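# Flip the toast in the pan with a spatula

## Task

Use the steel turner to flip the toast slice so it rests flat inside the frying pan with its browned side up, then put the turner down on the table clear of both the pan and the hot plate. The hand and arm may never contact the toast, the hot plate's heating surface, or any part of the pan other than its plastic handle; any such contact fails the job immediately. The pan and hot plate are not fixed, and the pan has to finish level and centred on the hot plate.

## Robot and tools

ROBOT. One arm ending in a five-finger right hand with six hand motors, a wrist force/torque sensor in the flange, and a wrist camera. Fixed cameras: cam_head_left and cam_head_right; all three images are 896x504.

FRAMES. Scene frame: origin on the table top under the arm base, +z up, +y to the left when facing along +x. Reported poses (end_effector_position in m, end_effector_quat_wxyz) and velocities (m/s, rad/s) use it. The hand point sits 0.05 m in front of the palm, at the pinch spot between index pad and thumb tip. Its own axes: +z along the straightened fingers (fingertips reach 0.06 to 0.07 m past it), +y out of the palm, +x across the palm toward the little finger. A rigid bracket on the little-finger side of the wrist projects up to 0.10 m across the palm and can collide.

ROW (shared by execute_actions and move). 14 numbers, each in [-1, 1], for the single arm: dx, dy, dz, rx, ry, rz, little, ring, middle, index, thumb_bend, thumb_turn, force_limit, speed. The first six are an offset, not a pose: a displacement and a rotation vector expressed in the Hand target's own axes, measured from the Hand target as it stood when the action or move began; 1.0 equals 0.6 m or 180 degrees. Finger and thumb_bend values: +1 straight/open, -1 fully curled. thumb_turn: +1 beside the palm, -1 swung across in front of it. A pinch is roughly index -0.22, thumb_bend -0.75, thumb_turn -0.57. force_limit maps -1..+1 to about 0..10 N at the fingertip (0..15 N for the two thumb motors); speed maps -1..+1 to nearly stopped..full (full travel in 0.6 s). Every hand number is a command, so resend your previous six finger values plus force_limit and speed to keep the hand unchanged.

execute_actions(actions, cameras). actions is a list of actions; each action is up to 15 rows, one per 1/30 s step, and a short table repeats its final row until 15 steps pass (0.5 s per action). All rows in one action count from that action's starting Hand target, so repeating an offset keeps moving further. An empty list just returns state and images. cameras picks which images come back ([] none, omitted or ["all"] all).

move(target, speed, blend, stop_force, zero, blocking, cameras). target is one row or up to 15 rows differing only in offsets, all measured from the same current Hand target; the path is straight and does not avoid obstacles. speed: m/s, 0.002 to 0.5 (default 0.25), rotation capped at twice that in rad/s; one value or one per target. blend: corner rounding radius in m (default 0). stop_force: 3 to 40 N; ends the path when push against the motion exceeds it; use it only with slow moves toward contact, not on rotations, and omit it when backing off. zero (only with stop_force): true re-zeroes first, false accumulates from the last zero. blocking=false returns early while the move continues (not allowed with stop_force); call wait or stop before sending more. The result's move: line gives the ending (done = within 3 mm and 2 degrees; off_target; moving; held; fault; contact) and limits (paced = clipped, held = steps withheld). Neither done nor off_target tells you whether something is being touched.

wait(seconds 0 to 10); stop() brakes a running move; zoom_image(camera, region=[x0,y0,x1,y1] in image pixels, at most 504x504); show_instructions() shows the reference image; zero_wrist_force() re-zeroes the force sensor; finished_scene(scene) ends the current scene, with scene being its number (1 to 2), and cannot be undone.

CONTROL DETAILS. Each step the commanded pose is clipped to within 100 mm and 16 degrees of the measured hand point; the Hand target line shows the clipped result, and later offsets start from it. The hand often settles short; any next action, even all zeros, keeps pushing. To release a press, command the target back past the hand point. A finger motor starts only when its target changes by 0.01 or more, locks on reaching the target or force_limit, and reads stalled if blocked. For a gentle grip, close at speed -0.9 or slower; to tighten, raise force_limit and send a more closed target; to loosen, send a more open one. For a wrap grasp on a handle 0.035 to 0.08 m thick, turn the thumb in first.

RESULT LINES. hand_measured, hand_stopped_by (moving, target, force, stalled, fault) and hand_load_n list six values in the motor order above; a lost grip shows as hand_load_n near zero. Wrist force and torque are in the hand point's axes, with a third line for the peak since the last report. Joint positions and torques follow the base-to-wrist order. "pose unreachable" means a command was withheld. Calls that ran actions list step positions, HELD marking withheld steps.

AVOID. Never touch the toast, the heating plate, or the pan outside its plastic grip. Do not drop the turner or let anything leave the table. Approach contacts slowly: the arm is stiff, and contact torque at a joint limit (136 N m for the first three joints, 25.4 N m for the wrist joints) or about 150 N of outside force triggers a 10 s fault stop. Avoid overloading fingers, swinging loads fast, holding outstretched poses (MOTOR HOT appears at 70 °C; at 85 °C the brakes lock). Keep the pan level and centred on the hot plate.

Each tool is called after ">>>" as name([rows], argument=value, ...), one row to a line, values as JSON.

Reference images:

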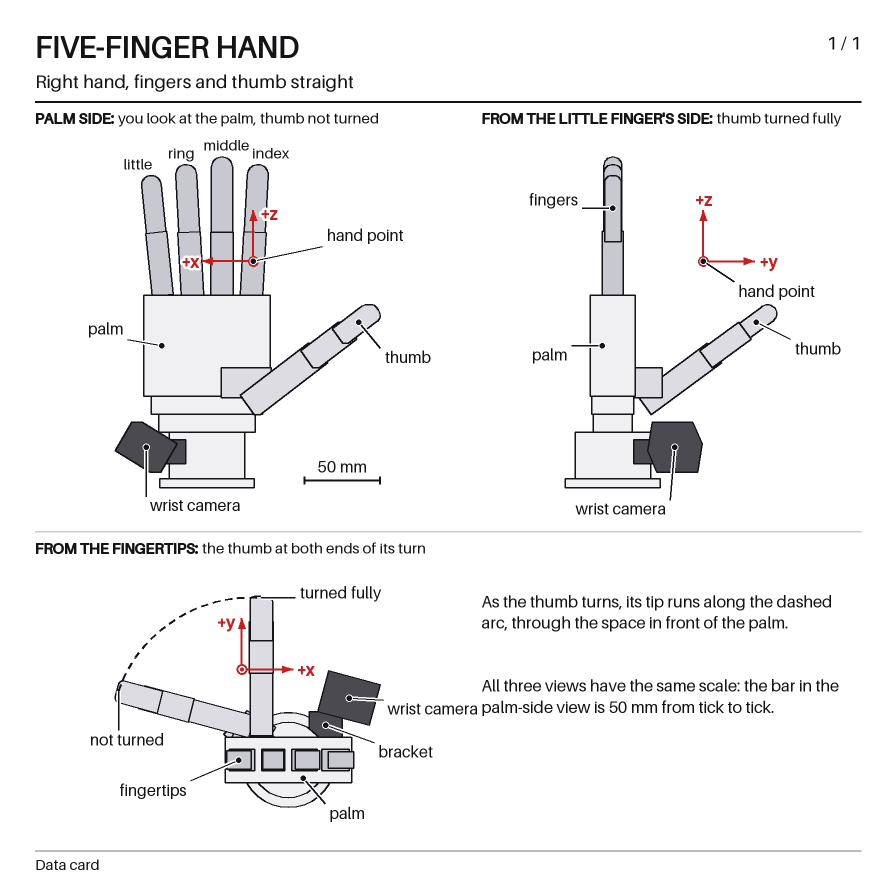

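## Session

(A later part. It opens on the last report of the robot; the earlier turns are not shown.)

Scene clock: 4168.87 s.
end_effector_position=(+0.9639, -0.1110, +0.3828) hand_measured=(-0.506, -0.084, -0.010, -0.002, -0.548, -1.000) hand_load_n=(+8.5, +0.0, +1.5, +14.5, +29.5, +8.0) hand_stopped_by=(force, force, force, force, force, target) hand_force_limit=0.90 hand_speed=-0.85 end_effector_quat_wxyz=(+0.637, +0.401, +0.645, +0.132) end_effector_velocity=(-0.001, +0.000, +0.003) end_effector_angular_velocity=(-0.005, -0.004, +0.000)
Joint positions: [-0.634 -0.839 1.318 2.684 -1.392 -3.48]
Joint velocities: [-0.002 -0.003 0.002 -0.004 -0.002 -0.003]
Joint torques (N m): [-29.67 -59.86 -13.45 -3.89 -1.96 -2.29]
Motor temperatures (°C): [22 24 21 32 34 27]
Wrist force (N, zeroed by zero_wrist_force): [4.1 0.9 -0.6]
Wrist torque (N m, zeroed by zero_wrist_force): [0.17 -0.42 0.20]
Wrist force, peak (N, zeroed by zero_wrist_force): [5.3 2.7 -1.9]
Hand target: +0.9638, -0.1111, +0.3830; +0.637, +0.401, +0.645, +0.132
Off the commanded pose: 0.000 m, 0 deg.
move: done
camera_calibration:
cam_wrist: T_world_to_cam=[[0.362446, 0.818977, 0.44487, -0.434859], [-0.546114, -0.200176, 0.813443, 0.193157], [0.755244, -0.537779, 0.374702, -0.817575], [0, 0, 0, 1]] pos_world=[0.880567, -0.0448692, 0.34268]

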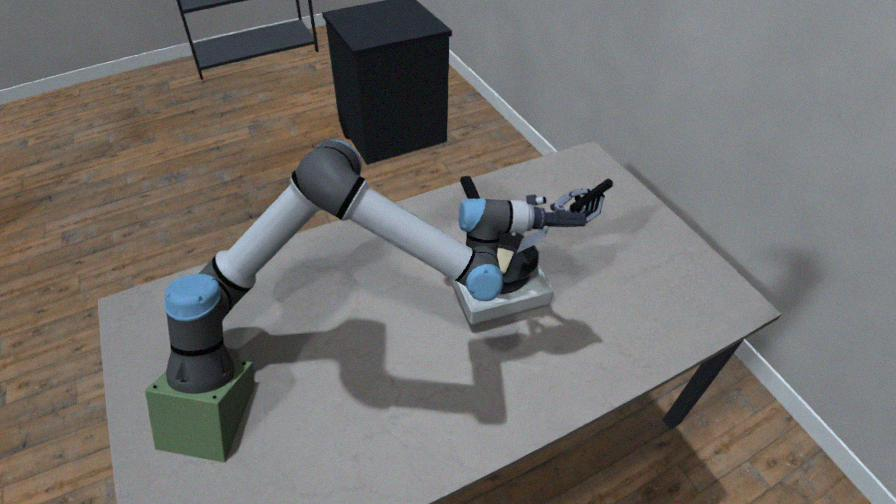

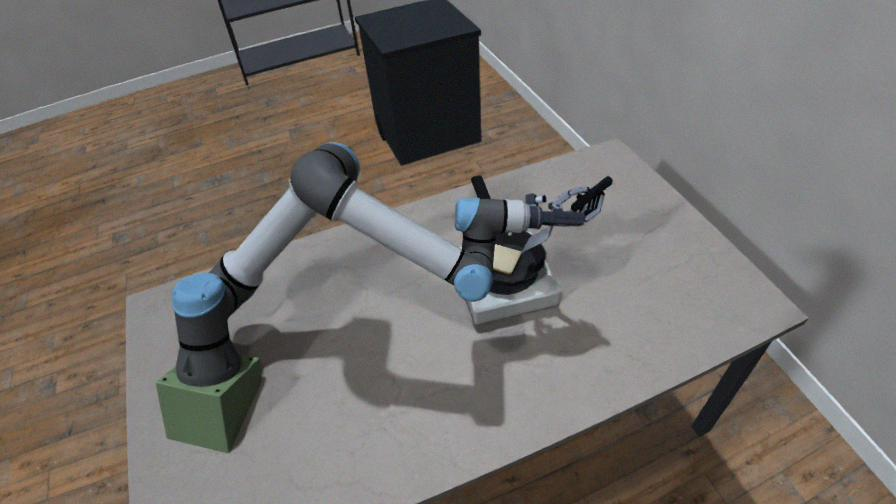

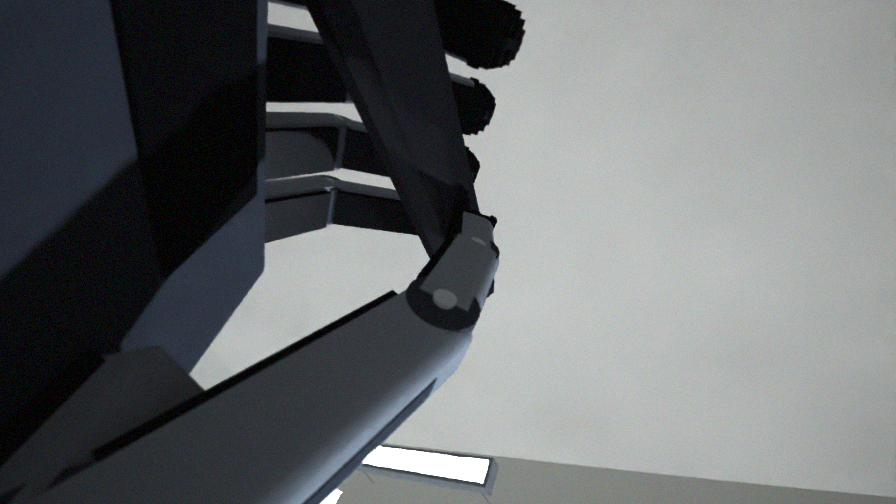

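>>> move(target=[0.0715,-0.0681,0.0155,0,0,0,-0.75,-0.75,-0.75,-0.75,-1,-1,0.9,-0.85], speed=0.08)

>>> zoom_image(camera="cam_head_left", region=[460, 180, 560, 280])

>>> zoom_image(camera="cam_head_right", region=[460, 180, 560, 280])

Scene clock: 4174.27 s.
end_effector_position=(+0.9640, -0.1111, +0.3230) hand_measured=(-0.506, -0.084, -0.010, -0.002, -0.548, -1.000) hand_load_n=(+8.5, +0.0, +1.5, +15.0, +29.5, +8.0) hand_stopped_by=(force, force, force, force, force, target) hand_force_limit=0.90 hand_speed=-0.85 end_effector_quat_wxyz=(+0.637, +0.401, +0.645, +0.132) end_effector_velocity=(+0.000, -0.001, +0.002) end_effector_angular_velocity=(+0.002, +0.001, +0.000)
Joint positions: [-0.591 -0.754 1.315 2.602 -1.436 -3.479]
Joint velocities: [-0.002 -0.002 -0.001 0.005 0.002 0.001]
Joint torques (N m): [-30.31 -61.36 -13.43 0.65 0.51 2.24]
Motor temperatures (°C): [22 24 21 32 34 27]
Wrist force (N, zeroed by zero_wrist_force): [4.4 1.1 -0.8]
Wrist torque (N m, zeroed by zero_wrist_force): [0.22 -0.44 0.21]
Wrist force, peak (N, zeroed by zero_wrist_force): [5.2 0.5 -0.8]
Hand target: +0.9640, -0.1112, +0.3230; +0.637, +0.401, +0.645, +0.132
Off the commanded pose: 0.000 m, 0 deg.
move: done
camera_calibration:
cam_wrist: T_world_to_cam=[[0.362428, 0.818951, 0.444933, -0.40818], [-0.546401, -0.200043, 0.813283, 0.242245], [0.755044, -0.537868, 0.374975, -0.795218], [0, 0, 0, 1]] pos_world=[0.880724, -0.0449842, 0.282785]

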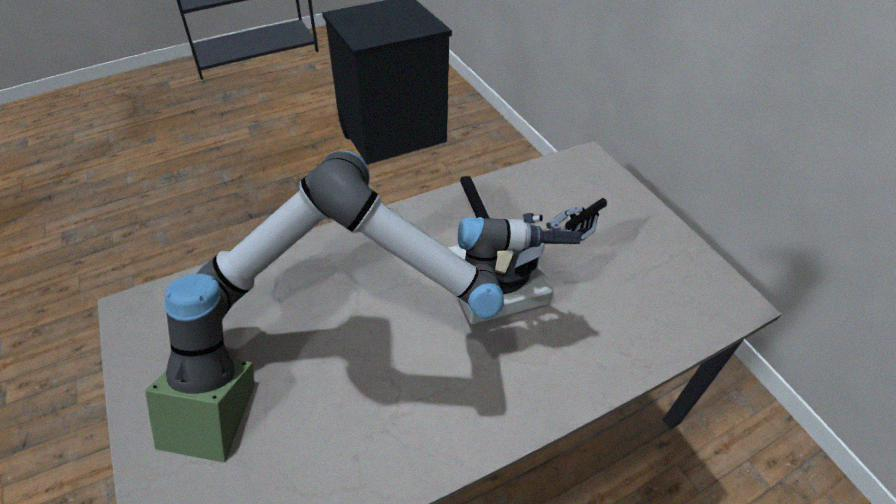

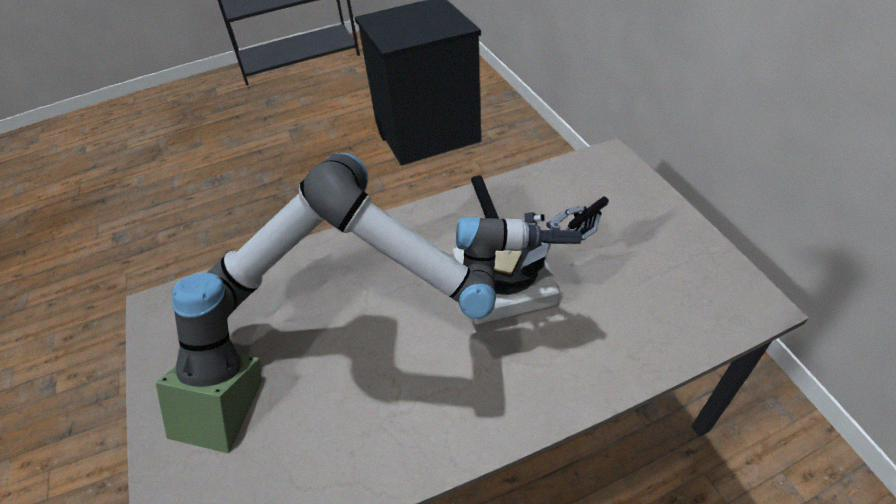

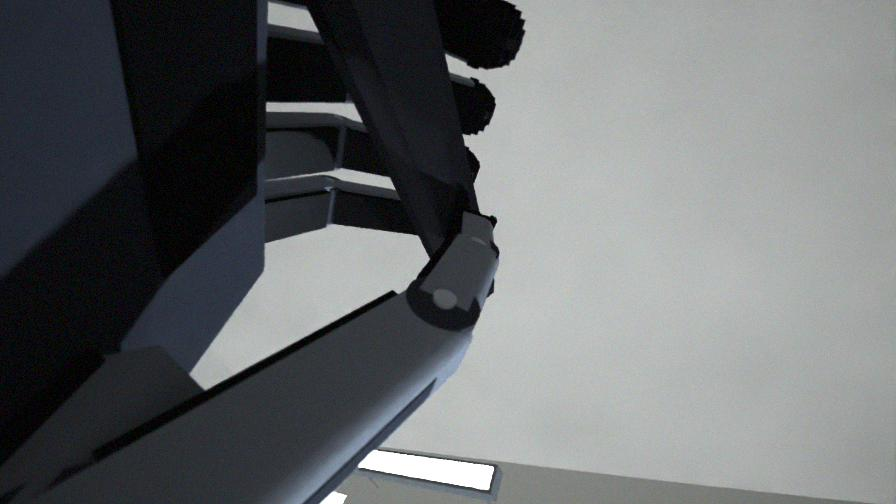

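Scaled by 5.040.

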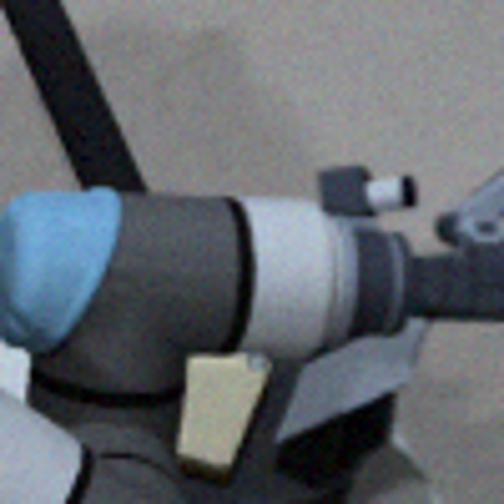

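Scaled by 5.040.

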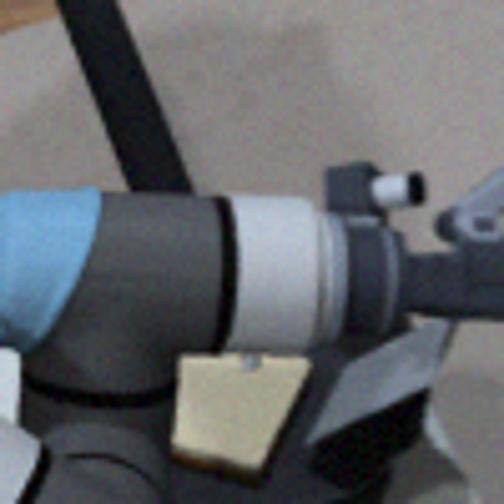

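>>> move(target=[0.0477,-0.0454,0.0103,0,0,0,-0.75,-0.75,-0.75,-0.75,-1,-1,0.9,-0.85], speed=0.015, stop_force=3)

>>> zoom_image(camera="cam_head_left", region=[460, 200, 560, 300])

>>> zoom_image(camera="cam_head_right", region=[460, 200, 560, 300])

Scene clock: 4178.90 s.
end_effector_position=(+0.9640, -0.1112, +0.3117) hand_measured=(-0.506, -0.084, -0.010, -0.002, -0.548, -1.000) hand_load_n=(+6.0, +0.0, +1.5, +16.5, +29.0, +9.5) hand_stopped_by=(force, force, force, force, force, target) hand_force_limit=0.90 hand_speed=-0.85 end_effector_quat_wxyz=(+0.637, +0.401, +0.645, +0.132) end_effector_velocity=(+0.000, +0.000, -0.001) end_effector_angular_velocity=(+0.000, +0.001, +0.000)
Joint positions: [-0.583 -0.737 1.312 2.588 -1.444 -3.479]
Joint velocities: [0.001 0 0.001 0.001 0 0]
Joint torques (N m): [-30.11 -60.25 -10.37 0.54 0.74 0.89]
Motor temperatures (°C): [22 24 21 32 34 27]
Wrist force (N, zeroed by zero_wrist_force): [3.8 2.2 -1.3]
Wrist torque (N m, zeroed by zero_wrist_force): [0.39 -0.30 0.38]
Wrist force, peak (N, zeroed by zero_wrist_force): [4.6 1.1 -0.8]
Hand target: +0.9640, -0.1112, +0.3117; +0.637, +0.401, +0.645, +0.132
Off the commanded pose: 0.029 m, 0 deg.
move: contact
camera_calibration:
cam_wrist: T_world_to_cam=[[0.362501, 0.818902, 0.444964, -0.40321], [-0.546411, -0.200031, 0.813279, 0.251389], [0.755002, -0.537948, 0.374946, -0.790984], [0, 0, 0, 1]] pos_world=[0.88072, -0.0450331, 0.27154]

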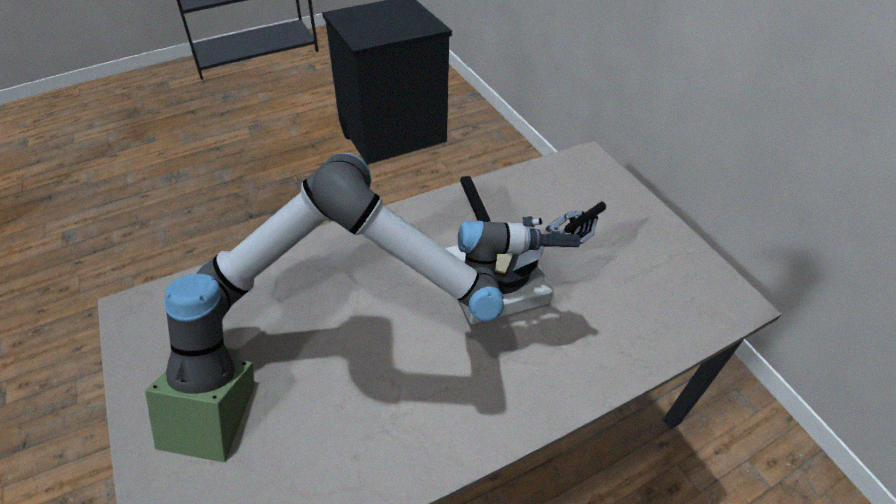

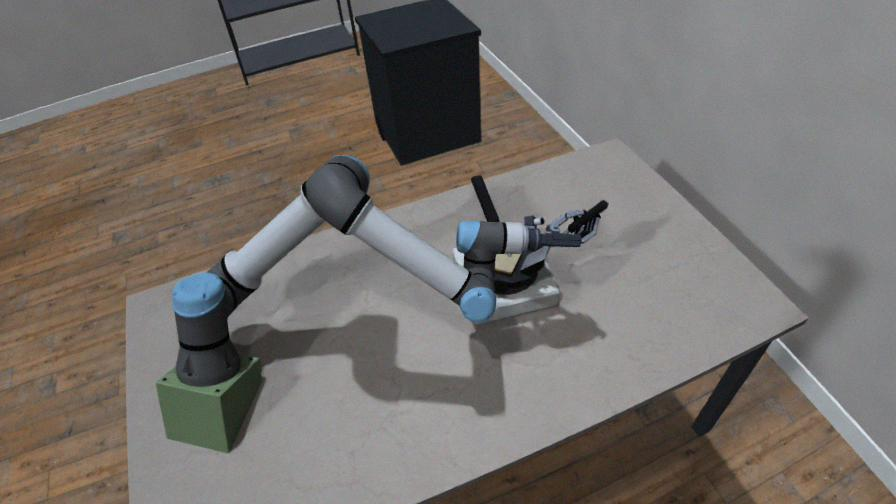

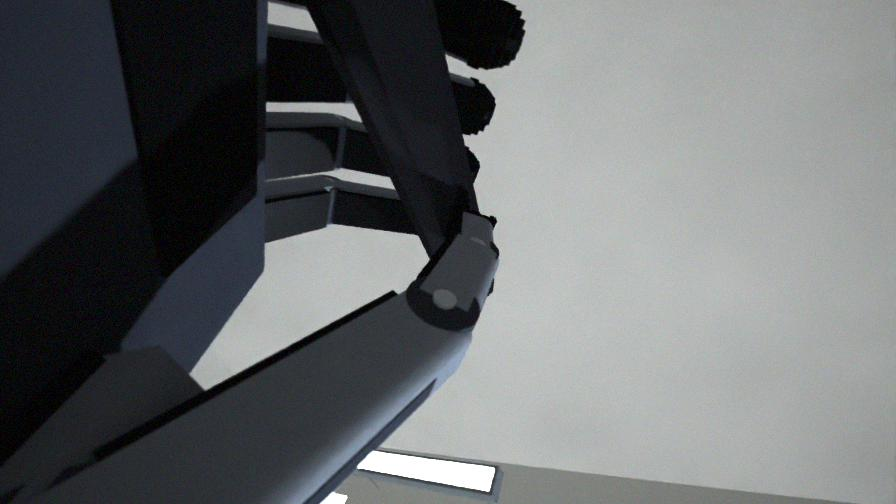

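Scaled by 5.040.

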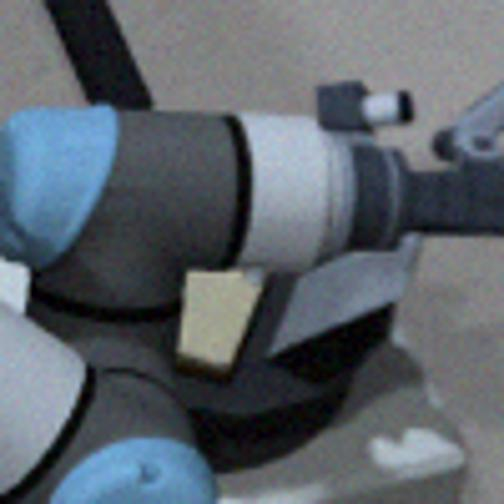

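Scaled by 5.040.

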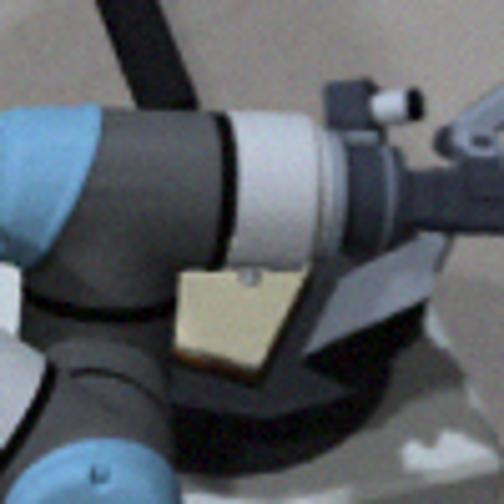

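>>> move(target=[0.0002,-0.087,0.0845,0.0473,0.0578,0.0372,-0.75,-0.75,-0.75,-0.75,-1,-1,0.9,-0.85], speed=0.06)

>>> zoom_image(camera="cam_head_left", region=[460, 200, 560, 300])

>>> zoom_image(camera="cam_head_right", region=[460, 200, 560, 300])

Scene clock: 4195.30 s.
end_effector_position=(+0.9929, -0.1621, +0.2682) hand_measured=(-0.506, -0.084, -0.010, -0.002, -0.548, -1.000) hand_load_n=(+2.5, +0.0, +2.0, +20.0, +28.5, +12.5) hand_stopped_by=(force, force, force, force, force, target) hand_force_limit=0.90 hand_speed=-0.85 end_effector_quat_wxyz=(+0.536, +0.470, +0.683, +0.157) end_effector_velocity=(-0.001, +0.000, -0.001) end_effector_angular_velocity=(-0.002, +0.002, +0.000)
Joint positions: [-0.637 -0.695 1.221 2.839 -1.261 -3.412]
Joint velocities: [0 0 0.003 -0.001 -0.001 -0.003]
Joint torques (N m): [-17.17 -57.15 -10.08 -3.58 -2.24 -1.52]
Motor temperatures (°C): [22 24 21 32 34 27]
Wrist force (N, zeroed by zero_wrist_force): [3.6 3.8 -2.0]
Wrist torque (N m, zeroed by zero_wrist_force): [0.47 0.03 0.70]
Wrist force, peak (N, zeroed by zero_wrist_force): [4.6 3.3 -2.5]
Hand target: +0.9929, -0.1619, +0.2683; +0.536, +0.470, +0.684, +0.157
Off the commanded pose: 0.000 m, 0 deg.
move: done
camera_calibration:
cam_wrist: T_world_to_cam=[[0.44995, 0.725613, 0.520606, -0.474857], [-0.397375, -0.359389, 0.844354, 0.110157], [0.799774, -0.586793, 0.126633, -0.809633], [0, 0, 0, 1]] pos_world=[0.904959, -0.0909357, 0.256728]

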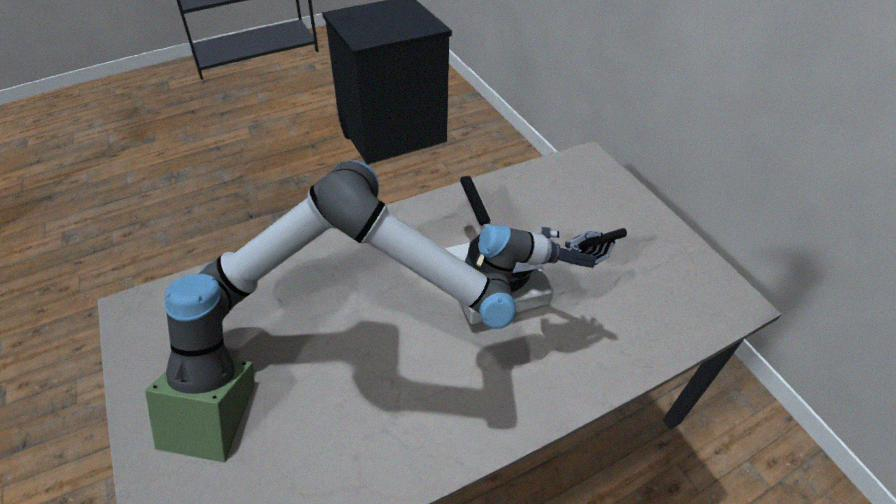

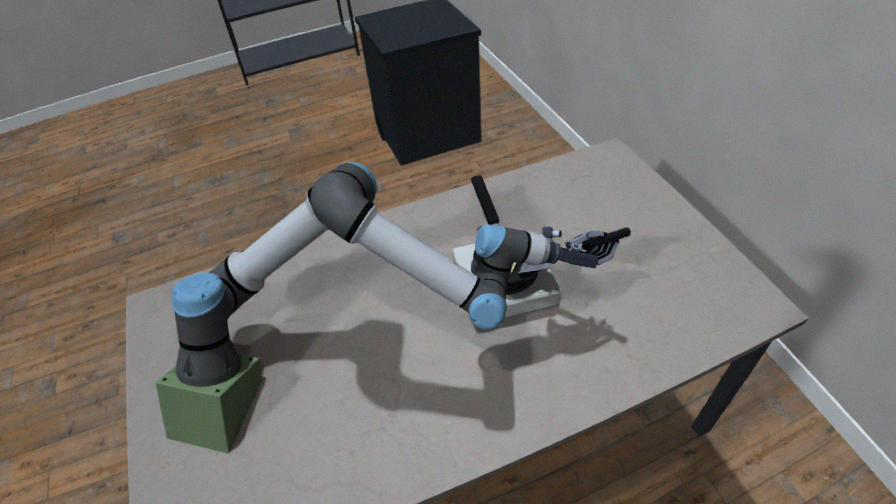

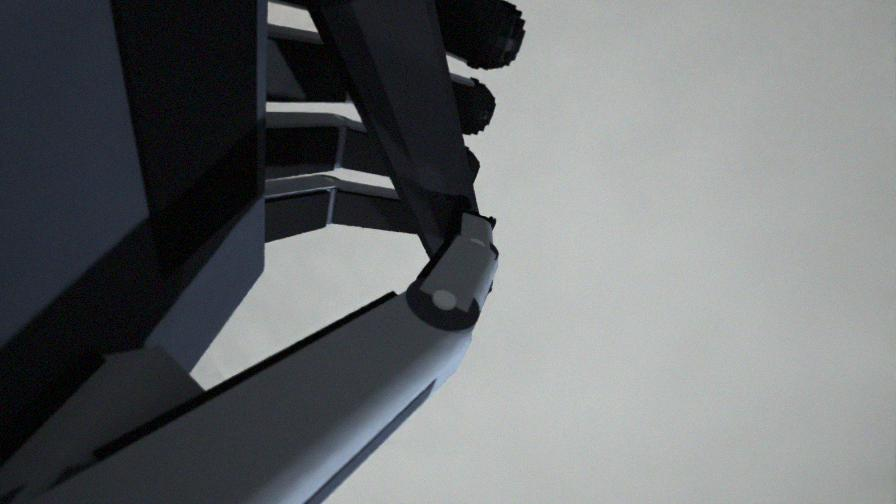

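Scaled by 5.040.

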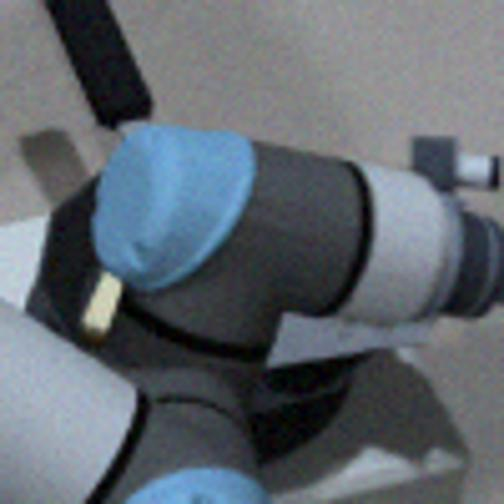

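Scaled by 5.040.

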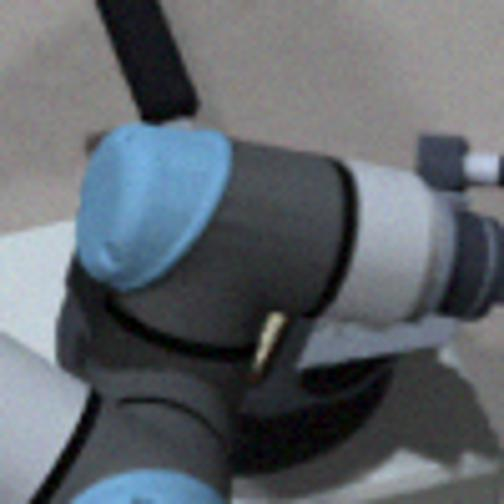

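>>> move(target=[-0.0098,0.0119,-0.0063,0,0,0,-0.75,-0.75,-0.75,-0.75,-1,-1,0.9,-0.85], speed=0.03, cameras=[])

>>> move(target=[-0.0098,0.0119,-0.0063,0,0,0,-0.75,-0.75,-0.75,-0.75,-1,-1,0.9,-0.85], speed=0.03, cameras=["cam_head_left","cam_head_right"])

>>> zoom_image(camera="cam_head_right", region=[490, 220, 570, 300])

Scene clock: 4216.17 s.
end_effector_position=(+0.9929, -0.1620, +0.2785) hand_measured=(-0.506, -0.084, -0.010, -0.002, -0.546, -1.000) hand_load_n=(+5.5, +0.0, +1.5, +14.5, +31.0, +8.0) hand_stopped_by=(force, force, force, force, force, target) hand_force_limit=0.90 hand_speed=-0.85 end_effector_quat_wxyz=(+0.536, +0.470, +0.684, +0.157) end_effector_velocity=(+0.000, -0.001, -0.001) end_effector_angular_velocity=(-0.001, +0.002, -0.001)
Joint positions: [-0.644 -0.71 1.223 2.852 -1.254 -3.414]
Joint velocities: [-0.001 0.002 0.001 0 0 -0.002]
Joint torques (N m): [-20.37 -44.28 -13.05 -2.29 -0.49 -1.63]
Motor temperatures (°C): [22 24 21 32 34 27]
Wrist force (N, zeroed by zero_wrist_force): [4.3 0.7 0.5]
Wrist torque (N m, zeroed by zero_wrist_force): [0.08 -0.53 0.18]
Wrist force, peak (N, zeroed by zero_wrist_force): [4.7 2.7 -2.2]
Hand target: +0.9929, -0.1620, +0.2783; +0.536, +0.470, +0.684, +0.157
Off the commanded pose: 0.000 m, 0 deg.
move: done
No camera images: "cameras" was empty.

Scene clock: 4216.87 s.
end_effector_position=(+0.9928, -0.1620, +0.2885) hand_measured=(-0.506, -0.084, -0.010, -0.002, -0.546, -1.000) hand_load_n=(+5.5, +0.0, +1.5, +14.5, +31.5, +8.0) hand_stopped_by=(force, force, force, force, force, target) hand_force_limit=0.90 hand_speed=-0.85 end_effector_quat_wxyz=(+0.536, +0.470, +0.684, +0.157) end_effector_velocity=(+0.000, +0.000, +0.000) end_effector_angular_velocity=(+0.001, +0.000, +0.000)
Joint positions: [-0.651 -0.723 1.224 2.866 -1.247 -3.416]
Joint velocities: [0 0.001 0 -0.001 0 0.001]
Joint torques (N m): [-20.41 -44.29 -12.62 -2.3 -0.39 -1.74]
Motor temperatures (°C): [22 24 21 32 34 27]
Wrist force (N, zeroed by zero_wrist_force): [4.4 0.9 0.4]
Wrist torque (N m, zeroed by zero_wrist_force): [0.13 -0.56 0.19]
Wrist force, peak (N, zeroed by zero_wrist_force): [4.5 0.5 0.7]
Hand target: +0.9928, -0.1620, +0.2883; +0.536, +0.470, +0.684, +0.157
Off the commanded pose: 0.000 m, 0 deg.
move: done
Images, in order (width x height): cam_head_left 896x504, cam_head_right 896x504.

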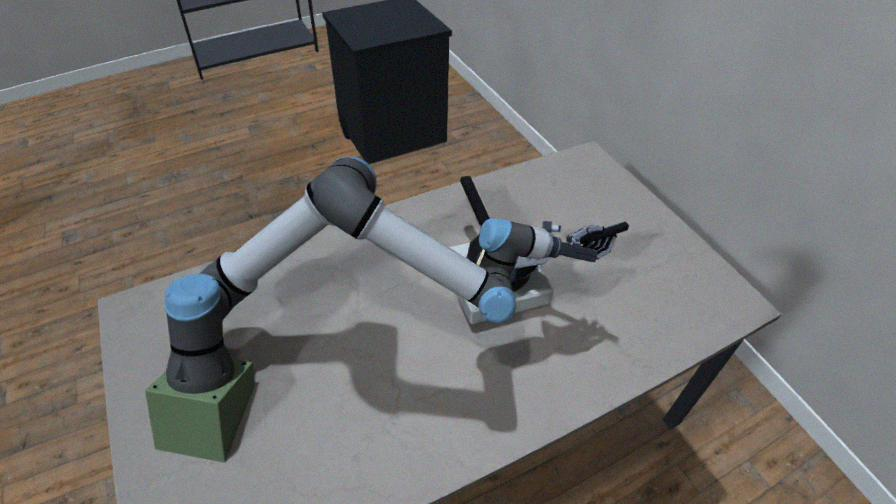

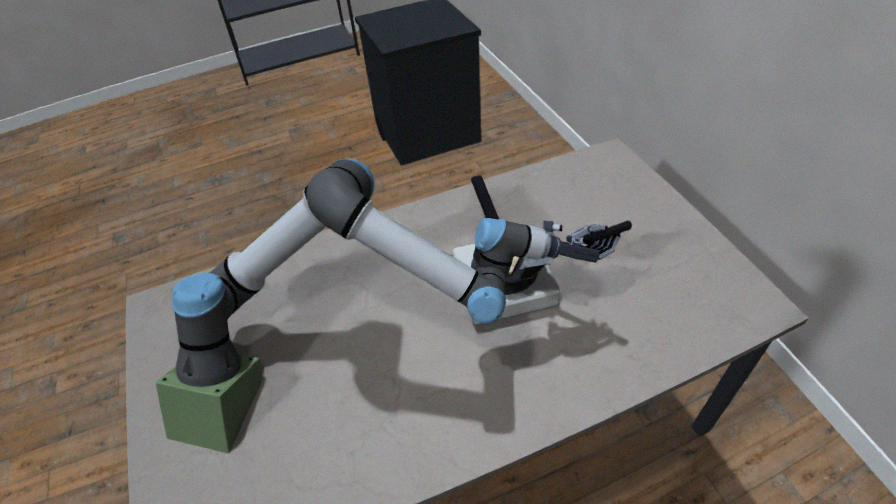

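Scaled by 6.300.

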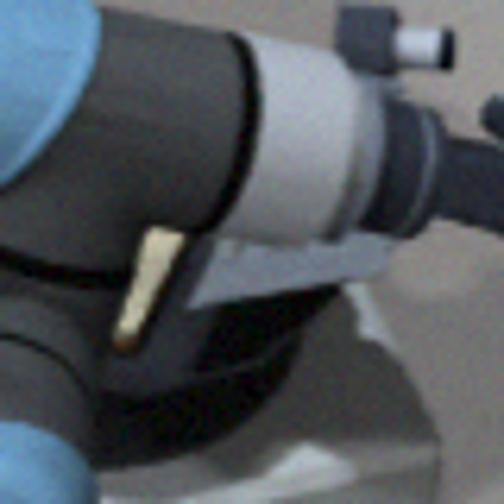

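>>> move(target=[0.0227,0.0056,-0.0378,-0.0221,-0.027,-0.0173,-0.75,-0.75,-0.75,-0.75,-1,-1,0.9,-0.85], speed=0.04, cameras=[])

>>> move(target=[0.0217,-0.0422,0.0383,0.0284,0.0347,0.0223,-0.75,-0.75,-0.75,-0.75,-1,-1,0.9,-0.85], speed=0.04, cameras=["cam_head_left","cam_head_right"])

>>> zoom_image(camera="cam_head_right", region=[490, 220, 570, 300])

>>> zoom_image(camera="cam_head_left", region=[470, 220, 550, 300])

Scene clock: 4231.23 s.
end_effector_position=(+0.9747, -0.1426, +0.2912) hand_measured=(-0.506, -0.084, -0.010, -0.002, -0.546, -1.000) hand_load_n=(+5.5, +0.0, +1.5, +14.5, +31.0, +8.0) hand_stopped_by=(force, force, force, force, force, target) hand_force_limit=0.90 hand_speed=-0.85 end_effector_quat_wxyz=(+0.585, +0.438, +0.667, +0.146) end_effector_velocity=(+0.000, -0.001, -0.001) end_effector_angular_velocity=(+0.003, +0.004, -0.001)
Joint positions: [-0.622 -0.726 1.288 2.709 -1.338 -3.439]
Joint velocities: [-0.001 0 -0.001 0.006 0.003 0]
Joint torques (N m): [-30.82 -37.56 -23.16 0.33 1.21 1.03]
Motor temperatures (°C): [22 24 21 32 34 27]
Wrist force (N, zeroed by zero_wrist_force): [4.1 0.3 0.0]
Wrist torque (N m, zeroed by zero_wrist_force): [0.08 -0.47 0.14]
Wrist force, peak (N, zeroed by zero_wrist_force): [4.6 0.8 0.4]
Hand target: +0.9747, -0.1427, +0.2913; +0.584, +0.439, +0.667, +0.146
Off the commanded pose: 0.000 m, 0 deg.
move: done
No camera images: "cameras" was empty.

Scene clock: 4233.47 s.
end_effector_position=(+0.9860, -0.1547, +0.2585) hand_measured=(-0.506, -0.084, -0.010, -0.002, -0.546, -1.000) hand_load_n=(+5.5, +0.0, +1.0, +14.5, +31.0, +8.0) hand_stopped_by=(force, force, force, force, force, target) hand_force_limit=0.90 hand_speed=-0.85 end_effector_quat_wxyz=(+0.522, +0.479, +0.688, +0.160) end_effector_velocity=(+0.000, +0.001, +0.002) end_effector_angular_velocity=(-0.006, -0.006, +0.000)
Joint positions: [-0.632 -0.716 1.264 2.845 -1.247 -3.403]
Joint velocities: [0.001 0 0 -0.007 -0.005 -0.001]
Joint torques (N m): [-26.1 -44.67 -12.5 -4.16 -1.81 0.05]
Motor temperatures (°C): [22 24 21 32 34 27]
Wrist force (N, zeroed by zero_wrist_force): [4.1 0.6 0.4]
Wrist torque (N m, zeroed by zero_wrist_force): [0.08 -0.48 0.19]
Wrist force, peak (N, zeroed by zero_wrist_force): [4.3 0.4 -0.1]
Hand target: +0.9859, -0.1547, +0.2586; +0.522, +0.479, +0.688, +0.160
Off the commanded pose: 0.000 m, 0 deg.
move: done
Images, in order (width x height): cam_head_left 896x504, cam_head_right 896x504.

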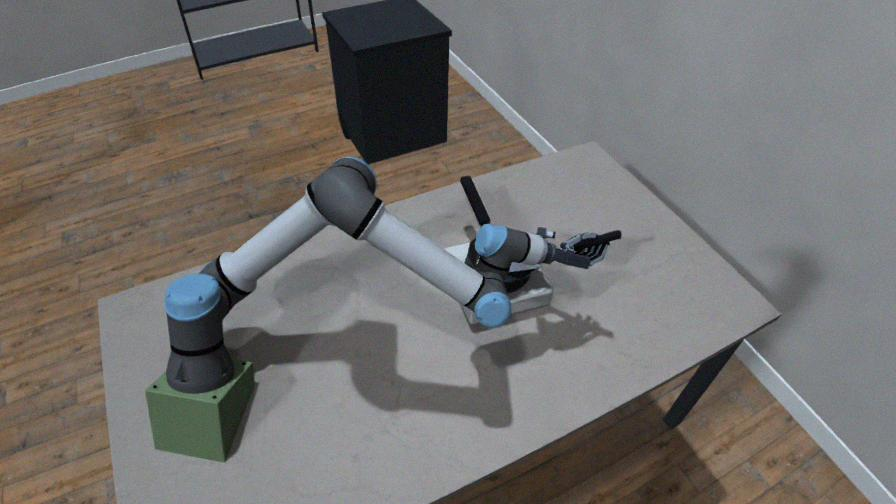

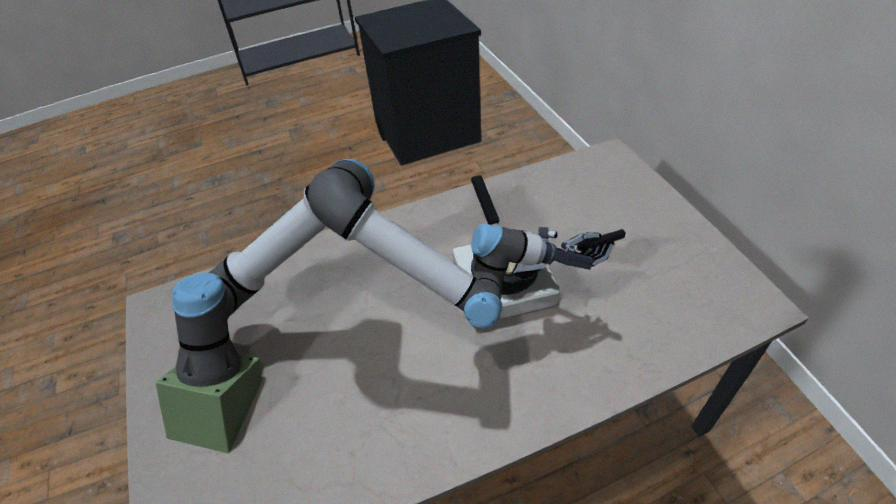

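Scaled by 6.300.

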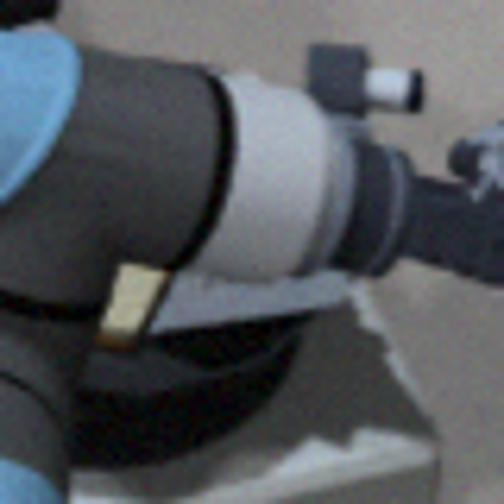

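Scaled by 6.300.

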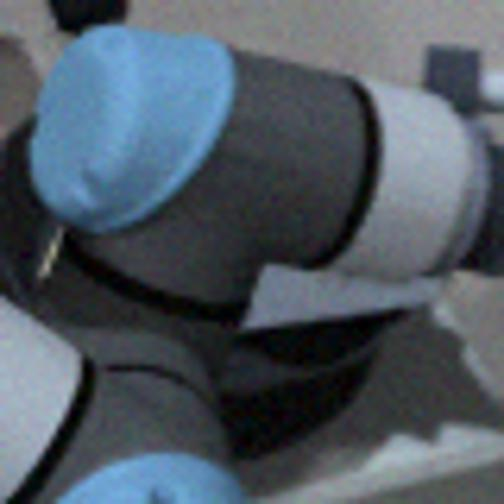

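>>> move(target=[0.0113,-0.01436,0.0081,0,0,0,-0.75,-0.75,-0.75,-0.75,-1,-1,0.9,-0.85], speed=0.008, stop_force=3, cameras=[])

Scene clock: 4240.70 s.
end_effector_position=(+0.9859, -0.1546, +0.2557) hand_measured=(-0.506, -0.084, -0.010, -0.002, -0.546, -1.000) hand_load_n=(+3.5, +0.0, +2.0, +18.5, +28.5, +11.0) hand_stopped_by=(force, force, force, force, force, target) hand_force_limit=0.90 hand_speed=-0.85 end_effector_quat_wxyz=(+0.522, +0.479, +0.688, +0.160) end_effector_velocity=(+0.000, +0.000, +0.000) end_effector_angular_velocity=(+0.001, -0.001, -0.001)
Joint positions: [-0.63 -0.712 1.263 2.84 -1.25 -3.403]
Joint velocities: [0 0 -0.001 0 0 0.002]
Joint torques (N m): [-31.7 -60.43 -10.73 0.42 0.48 -1.73]
Motor temperatures (°C): [22 24 21 32 34 27]
Wrist force (N, zeroed by zero_wrist_force): [4.0 2.1 -2.1]
Wrist torque (N m, zeroed by zero_wrist_force): [0.33 -0.03 0.46]
Wrist force, peak (N, zeroed by zero_wrist_force): [4.3 2.1 -2.2]
Hand target: +0.9859, -0.1546, +0.2557; +0.522, +0.479, +0.688, +0.160
Off the commanded pose: 0.009 m, 0 deg.
move: contact
No camera images: "cameras" was empty.

>>> move(target=[-0.0028,0.0165,-0.0223,-0.0095,-0.0116,-0.0074,-0.75,-0.75,-0.75,-0.75,-1,-1,0.9,-0.85], speed=0.03, cameras=[])

>>> move(target=[0.0222,-0.0242,0.0097,0.01575,0.01925,0.0124,-0.75,-0.75,-0.75,-0.75,-1,-1,0.9,-0.85], speed=0.03, cameras=["cam_head_left","cam_head_right"])

>>> zoom_image(camera="cam_head_right", region=[490, 220, 570, 300])

>>> zoom_image(camera="cam_head_left", region=[470, 220, 550, 300])

Scene clock: 4256.17 s.
end_effector_position=(+0.9791, -0.1473, +0.2693) hand_measured=(-0.506, -0.084, -0.010, -0.002, -0.546, -1.000) hand_load_n=(+5.5, +0.0, +1.5, +14.5, +31.0, +8.0) hand_stopped_by=(force, force, force, force, force, target) hand_force_limit=0.90 hand_speed=-0.85 end_effector_quat_wxyz=(+0.543, +0.465, +0.681, +0.155) end_effector_velocity=(+0.001, +0.001, -0.001) end_effector_angular_velocity=(+0.003, +0.004, +0.002)
Joint positions: [-0.626 -0.729 1.29 2.79 -1.281 -3.413]
Joint velocities: [0 0 -0.001 0.004 0.004 0]
Joint torques (N m): [-20.16 -45.9 -24.4 0.4 0.94 -0.31]
Motor temperatures (°C): [22 24 21 32 34 27]
Wrist force (N, zeroed by zero_wrist_force): [3.9 0.3 0.1]
Wrist torque (N m, zeroed by zero_wrist_force): [0.05 -0.46 0.17]
Wrist force, peak (N, zeroed by zero_wrist_force): [4.4 2.2 -2.2]
Hand target: +0.9791, -0.1474, +0.2692; +0.543, +0.466, +0.681, +0.155
Off the commanded pose: 0.000 m, 0 deg.
move: done
No camera images: "cameras" was empty.

Scene clock: 4257.90 s.
end_effector_position=(+0.9778, -0.1460, +0.2486) hand_measured=(-0.506, -0.084, -0.010, -0.002, -0.546, -1.000) hand_load_n=(+4.5, +0.0, +1.5, +17.0, +29.5, +10.0) hand_stopped_by=(force, force, force, force, force, target) hand_force_limit=0.90 hand_speed=-0.85 end_effector_quat_wxyz=(+0.507, +0.487, +0.692, +0.163) end_effector_velocity=(+0.000, +0.000, +0.001) end_effector_angular_velocity=(-0.001, -0.004, -0.002)
Joint positions: [-0.626 -0.739 1.31 2.848 -1.235 -3.395]
Joint velocities: [0 -0.001 0 -0.003 -0.003 0.002]
Joint torques (N m): [-15.94 -56.25 -18.41 -3.58 -1.82 0.4]
Motor temperatures (°C): [22 24 21 32 34 27]
Wrist force (N, zeroed by zero_wrist_force): [1.8 2.4 -0.1]
Wrist torque (N m, zeroed by zero_wrist_force): [0.28 -0.24 0.40]
Wrist force, peak (N, zeroed by zero_wrist_force): [4.1 0.3 0.3]
Hand target: +0.9779, -0.1460, +0.2487; +0.507, +0.487, +0.692, +0.163
Off the commanded pose: 0.000 m, 0 deg.
move: done
Images, in order (width x height): cam_head_left 896x504, cam_head_right 896x504.

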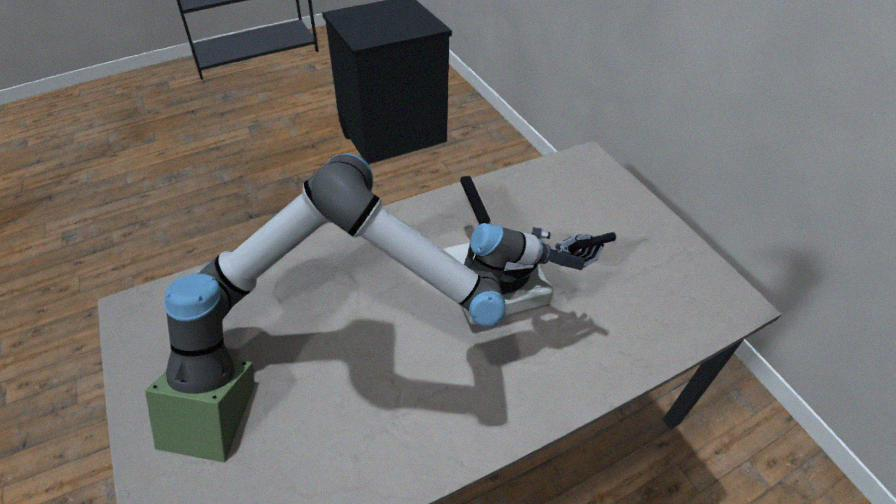

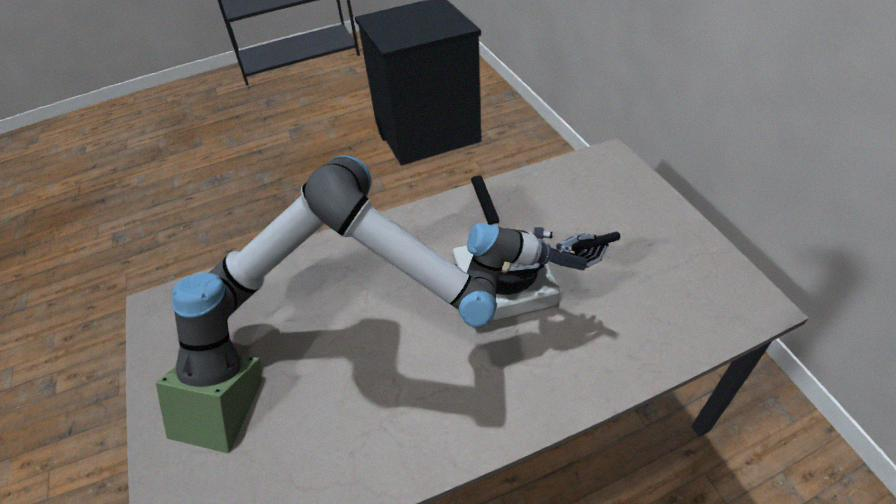

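Scaled by 6.300.

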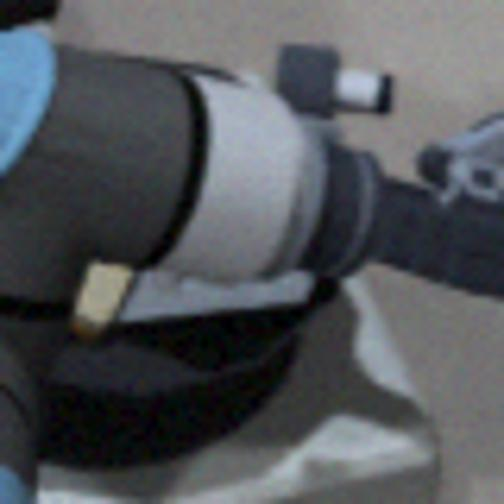

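Scaled by 6.300.

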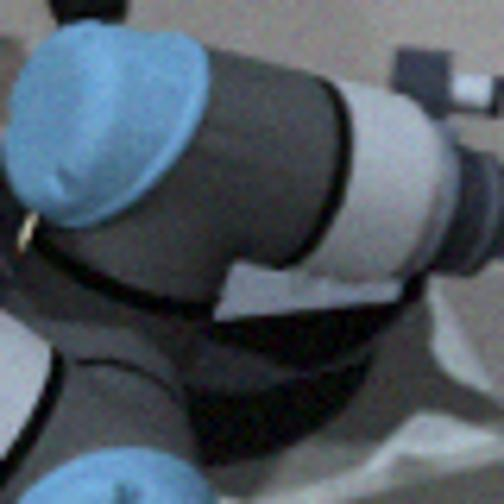

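>>> move(target=[0.0210,-0.0228,0.0093,0.01575,0.01925,0.0124,-0.75,-0.75,-0.75,-0.75,-1,-1,0.9,-0.85], speed=0.025, cameras=["cam_head_left","cam_head_right"])

>>> zoom_image(camera="cam_head_right", region=[470, 220, 570, 320])

>>> zoom_image(camera="cam_head_left", region=[450, 220, 550, 320])

Scene clock: 4265.60 s.
end_effector_position=(+0.9756, -0.1433, +0.2295) hand_measured=(-0.506, -0.084, -0.010, -0.002, -0.546, -1.000) hand_load_n=(+5.0, +0.0, +1.5, +16.0, +30.0, +9.0) hand_stopped_by=(force, force, force, force, force, target) hand_force_limit=0.90 hand_speed=-0.85 end_effector_quat_wxyz=(+0.471, +0.508, +0.701, +0.170) end_effector_velocity=(+0.000, +0.000, +0.000) end_effector_angular_velocity=(-0.001, -0.002, +0.000)
Joint positions: [-0.626 -0.751 1.329 2.908 -1.188 -3.379]
Joint velocities: [0 0.001 0.001 -0.003 -0.001 0.001]
Joint torques (N m): [-28.92 -55.64 -17.33 -3.39 -1.61 1.01]
Motor temperatures (°C): [22 24 21 32 34 27]
Wrist force (N, zeroed by zero_wrist_force): [2.7 1.8 0.3]
Wrist torque (N m, zeroed by zero_wrist_force): [0.19 -0.31 0.34]
Wrist force, peak (N, zeroed by zero_wrist_force): [3.6 1.9 -0.5]
Hand target: +0.9756, -0.1433, +0.2296; +0.471, +0.508, +0.701, +0.170
Off the commanded pose: 0.000 m, 0 deg.
move: done
Images, in order (width x height): cam_head_left 896x504, cam_head_right 896x504.

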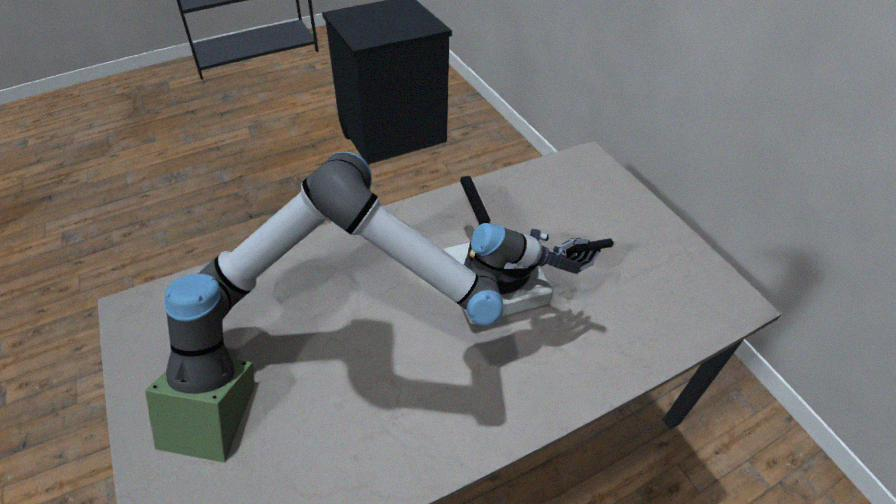

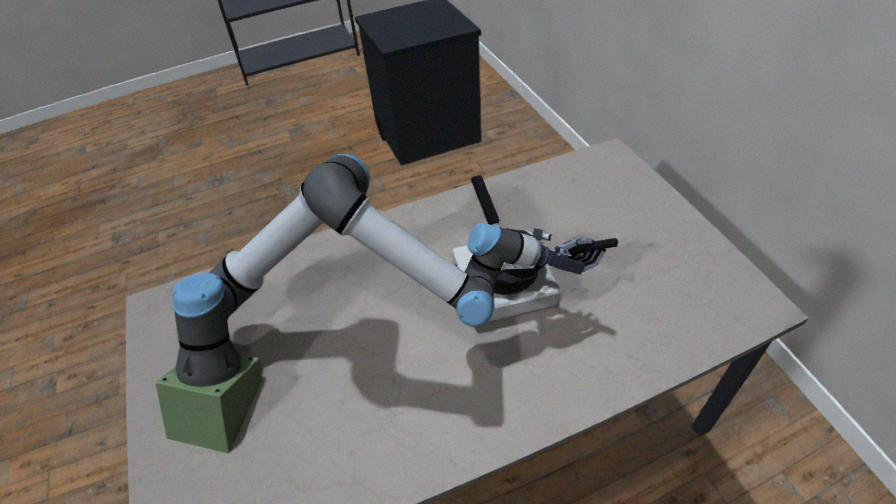

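Scaled by 5.040.

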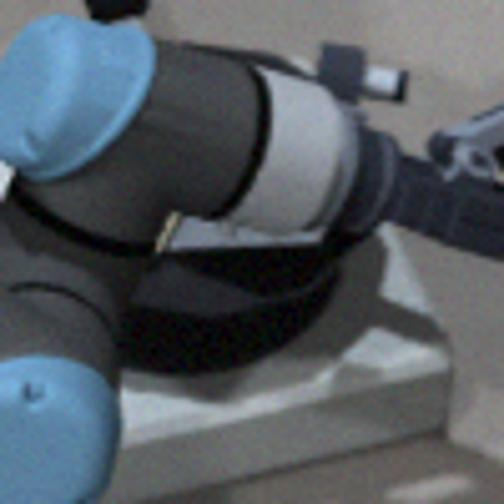

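Scaled by 5.040.

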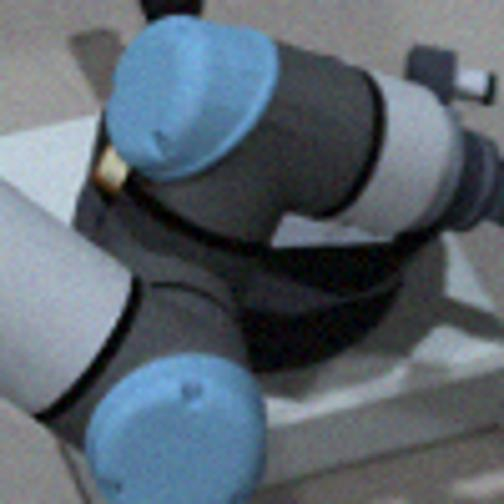

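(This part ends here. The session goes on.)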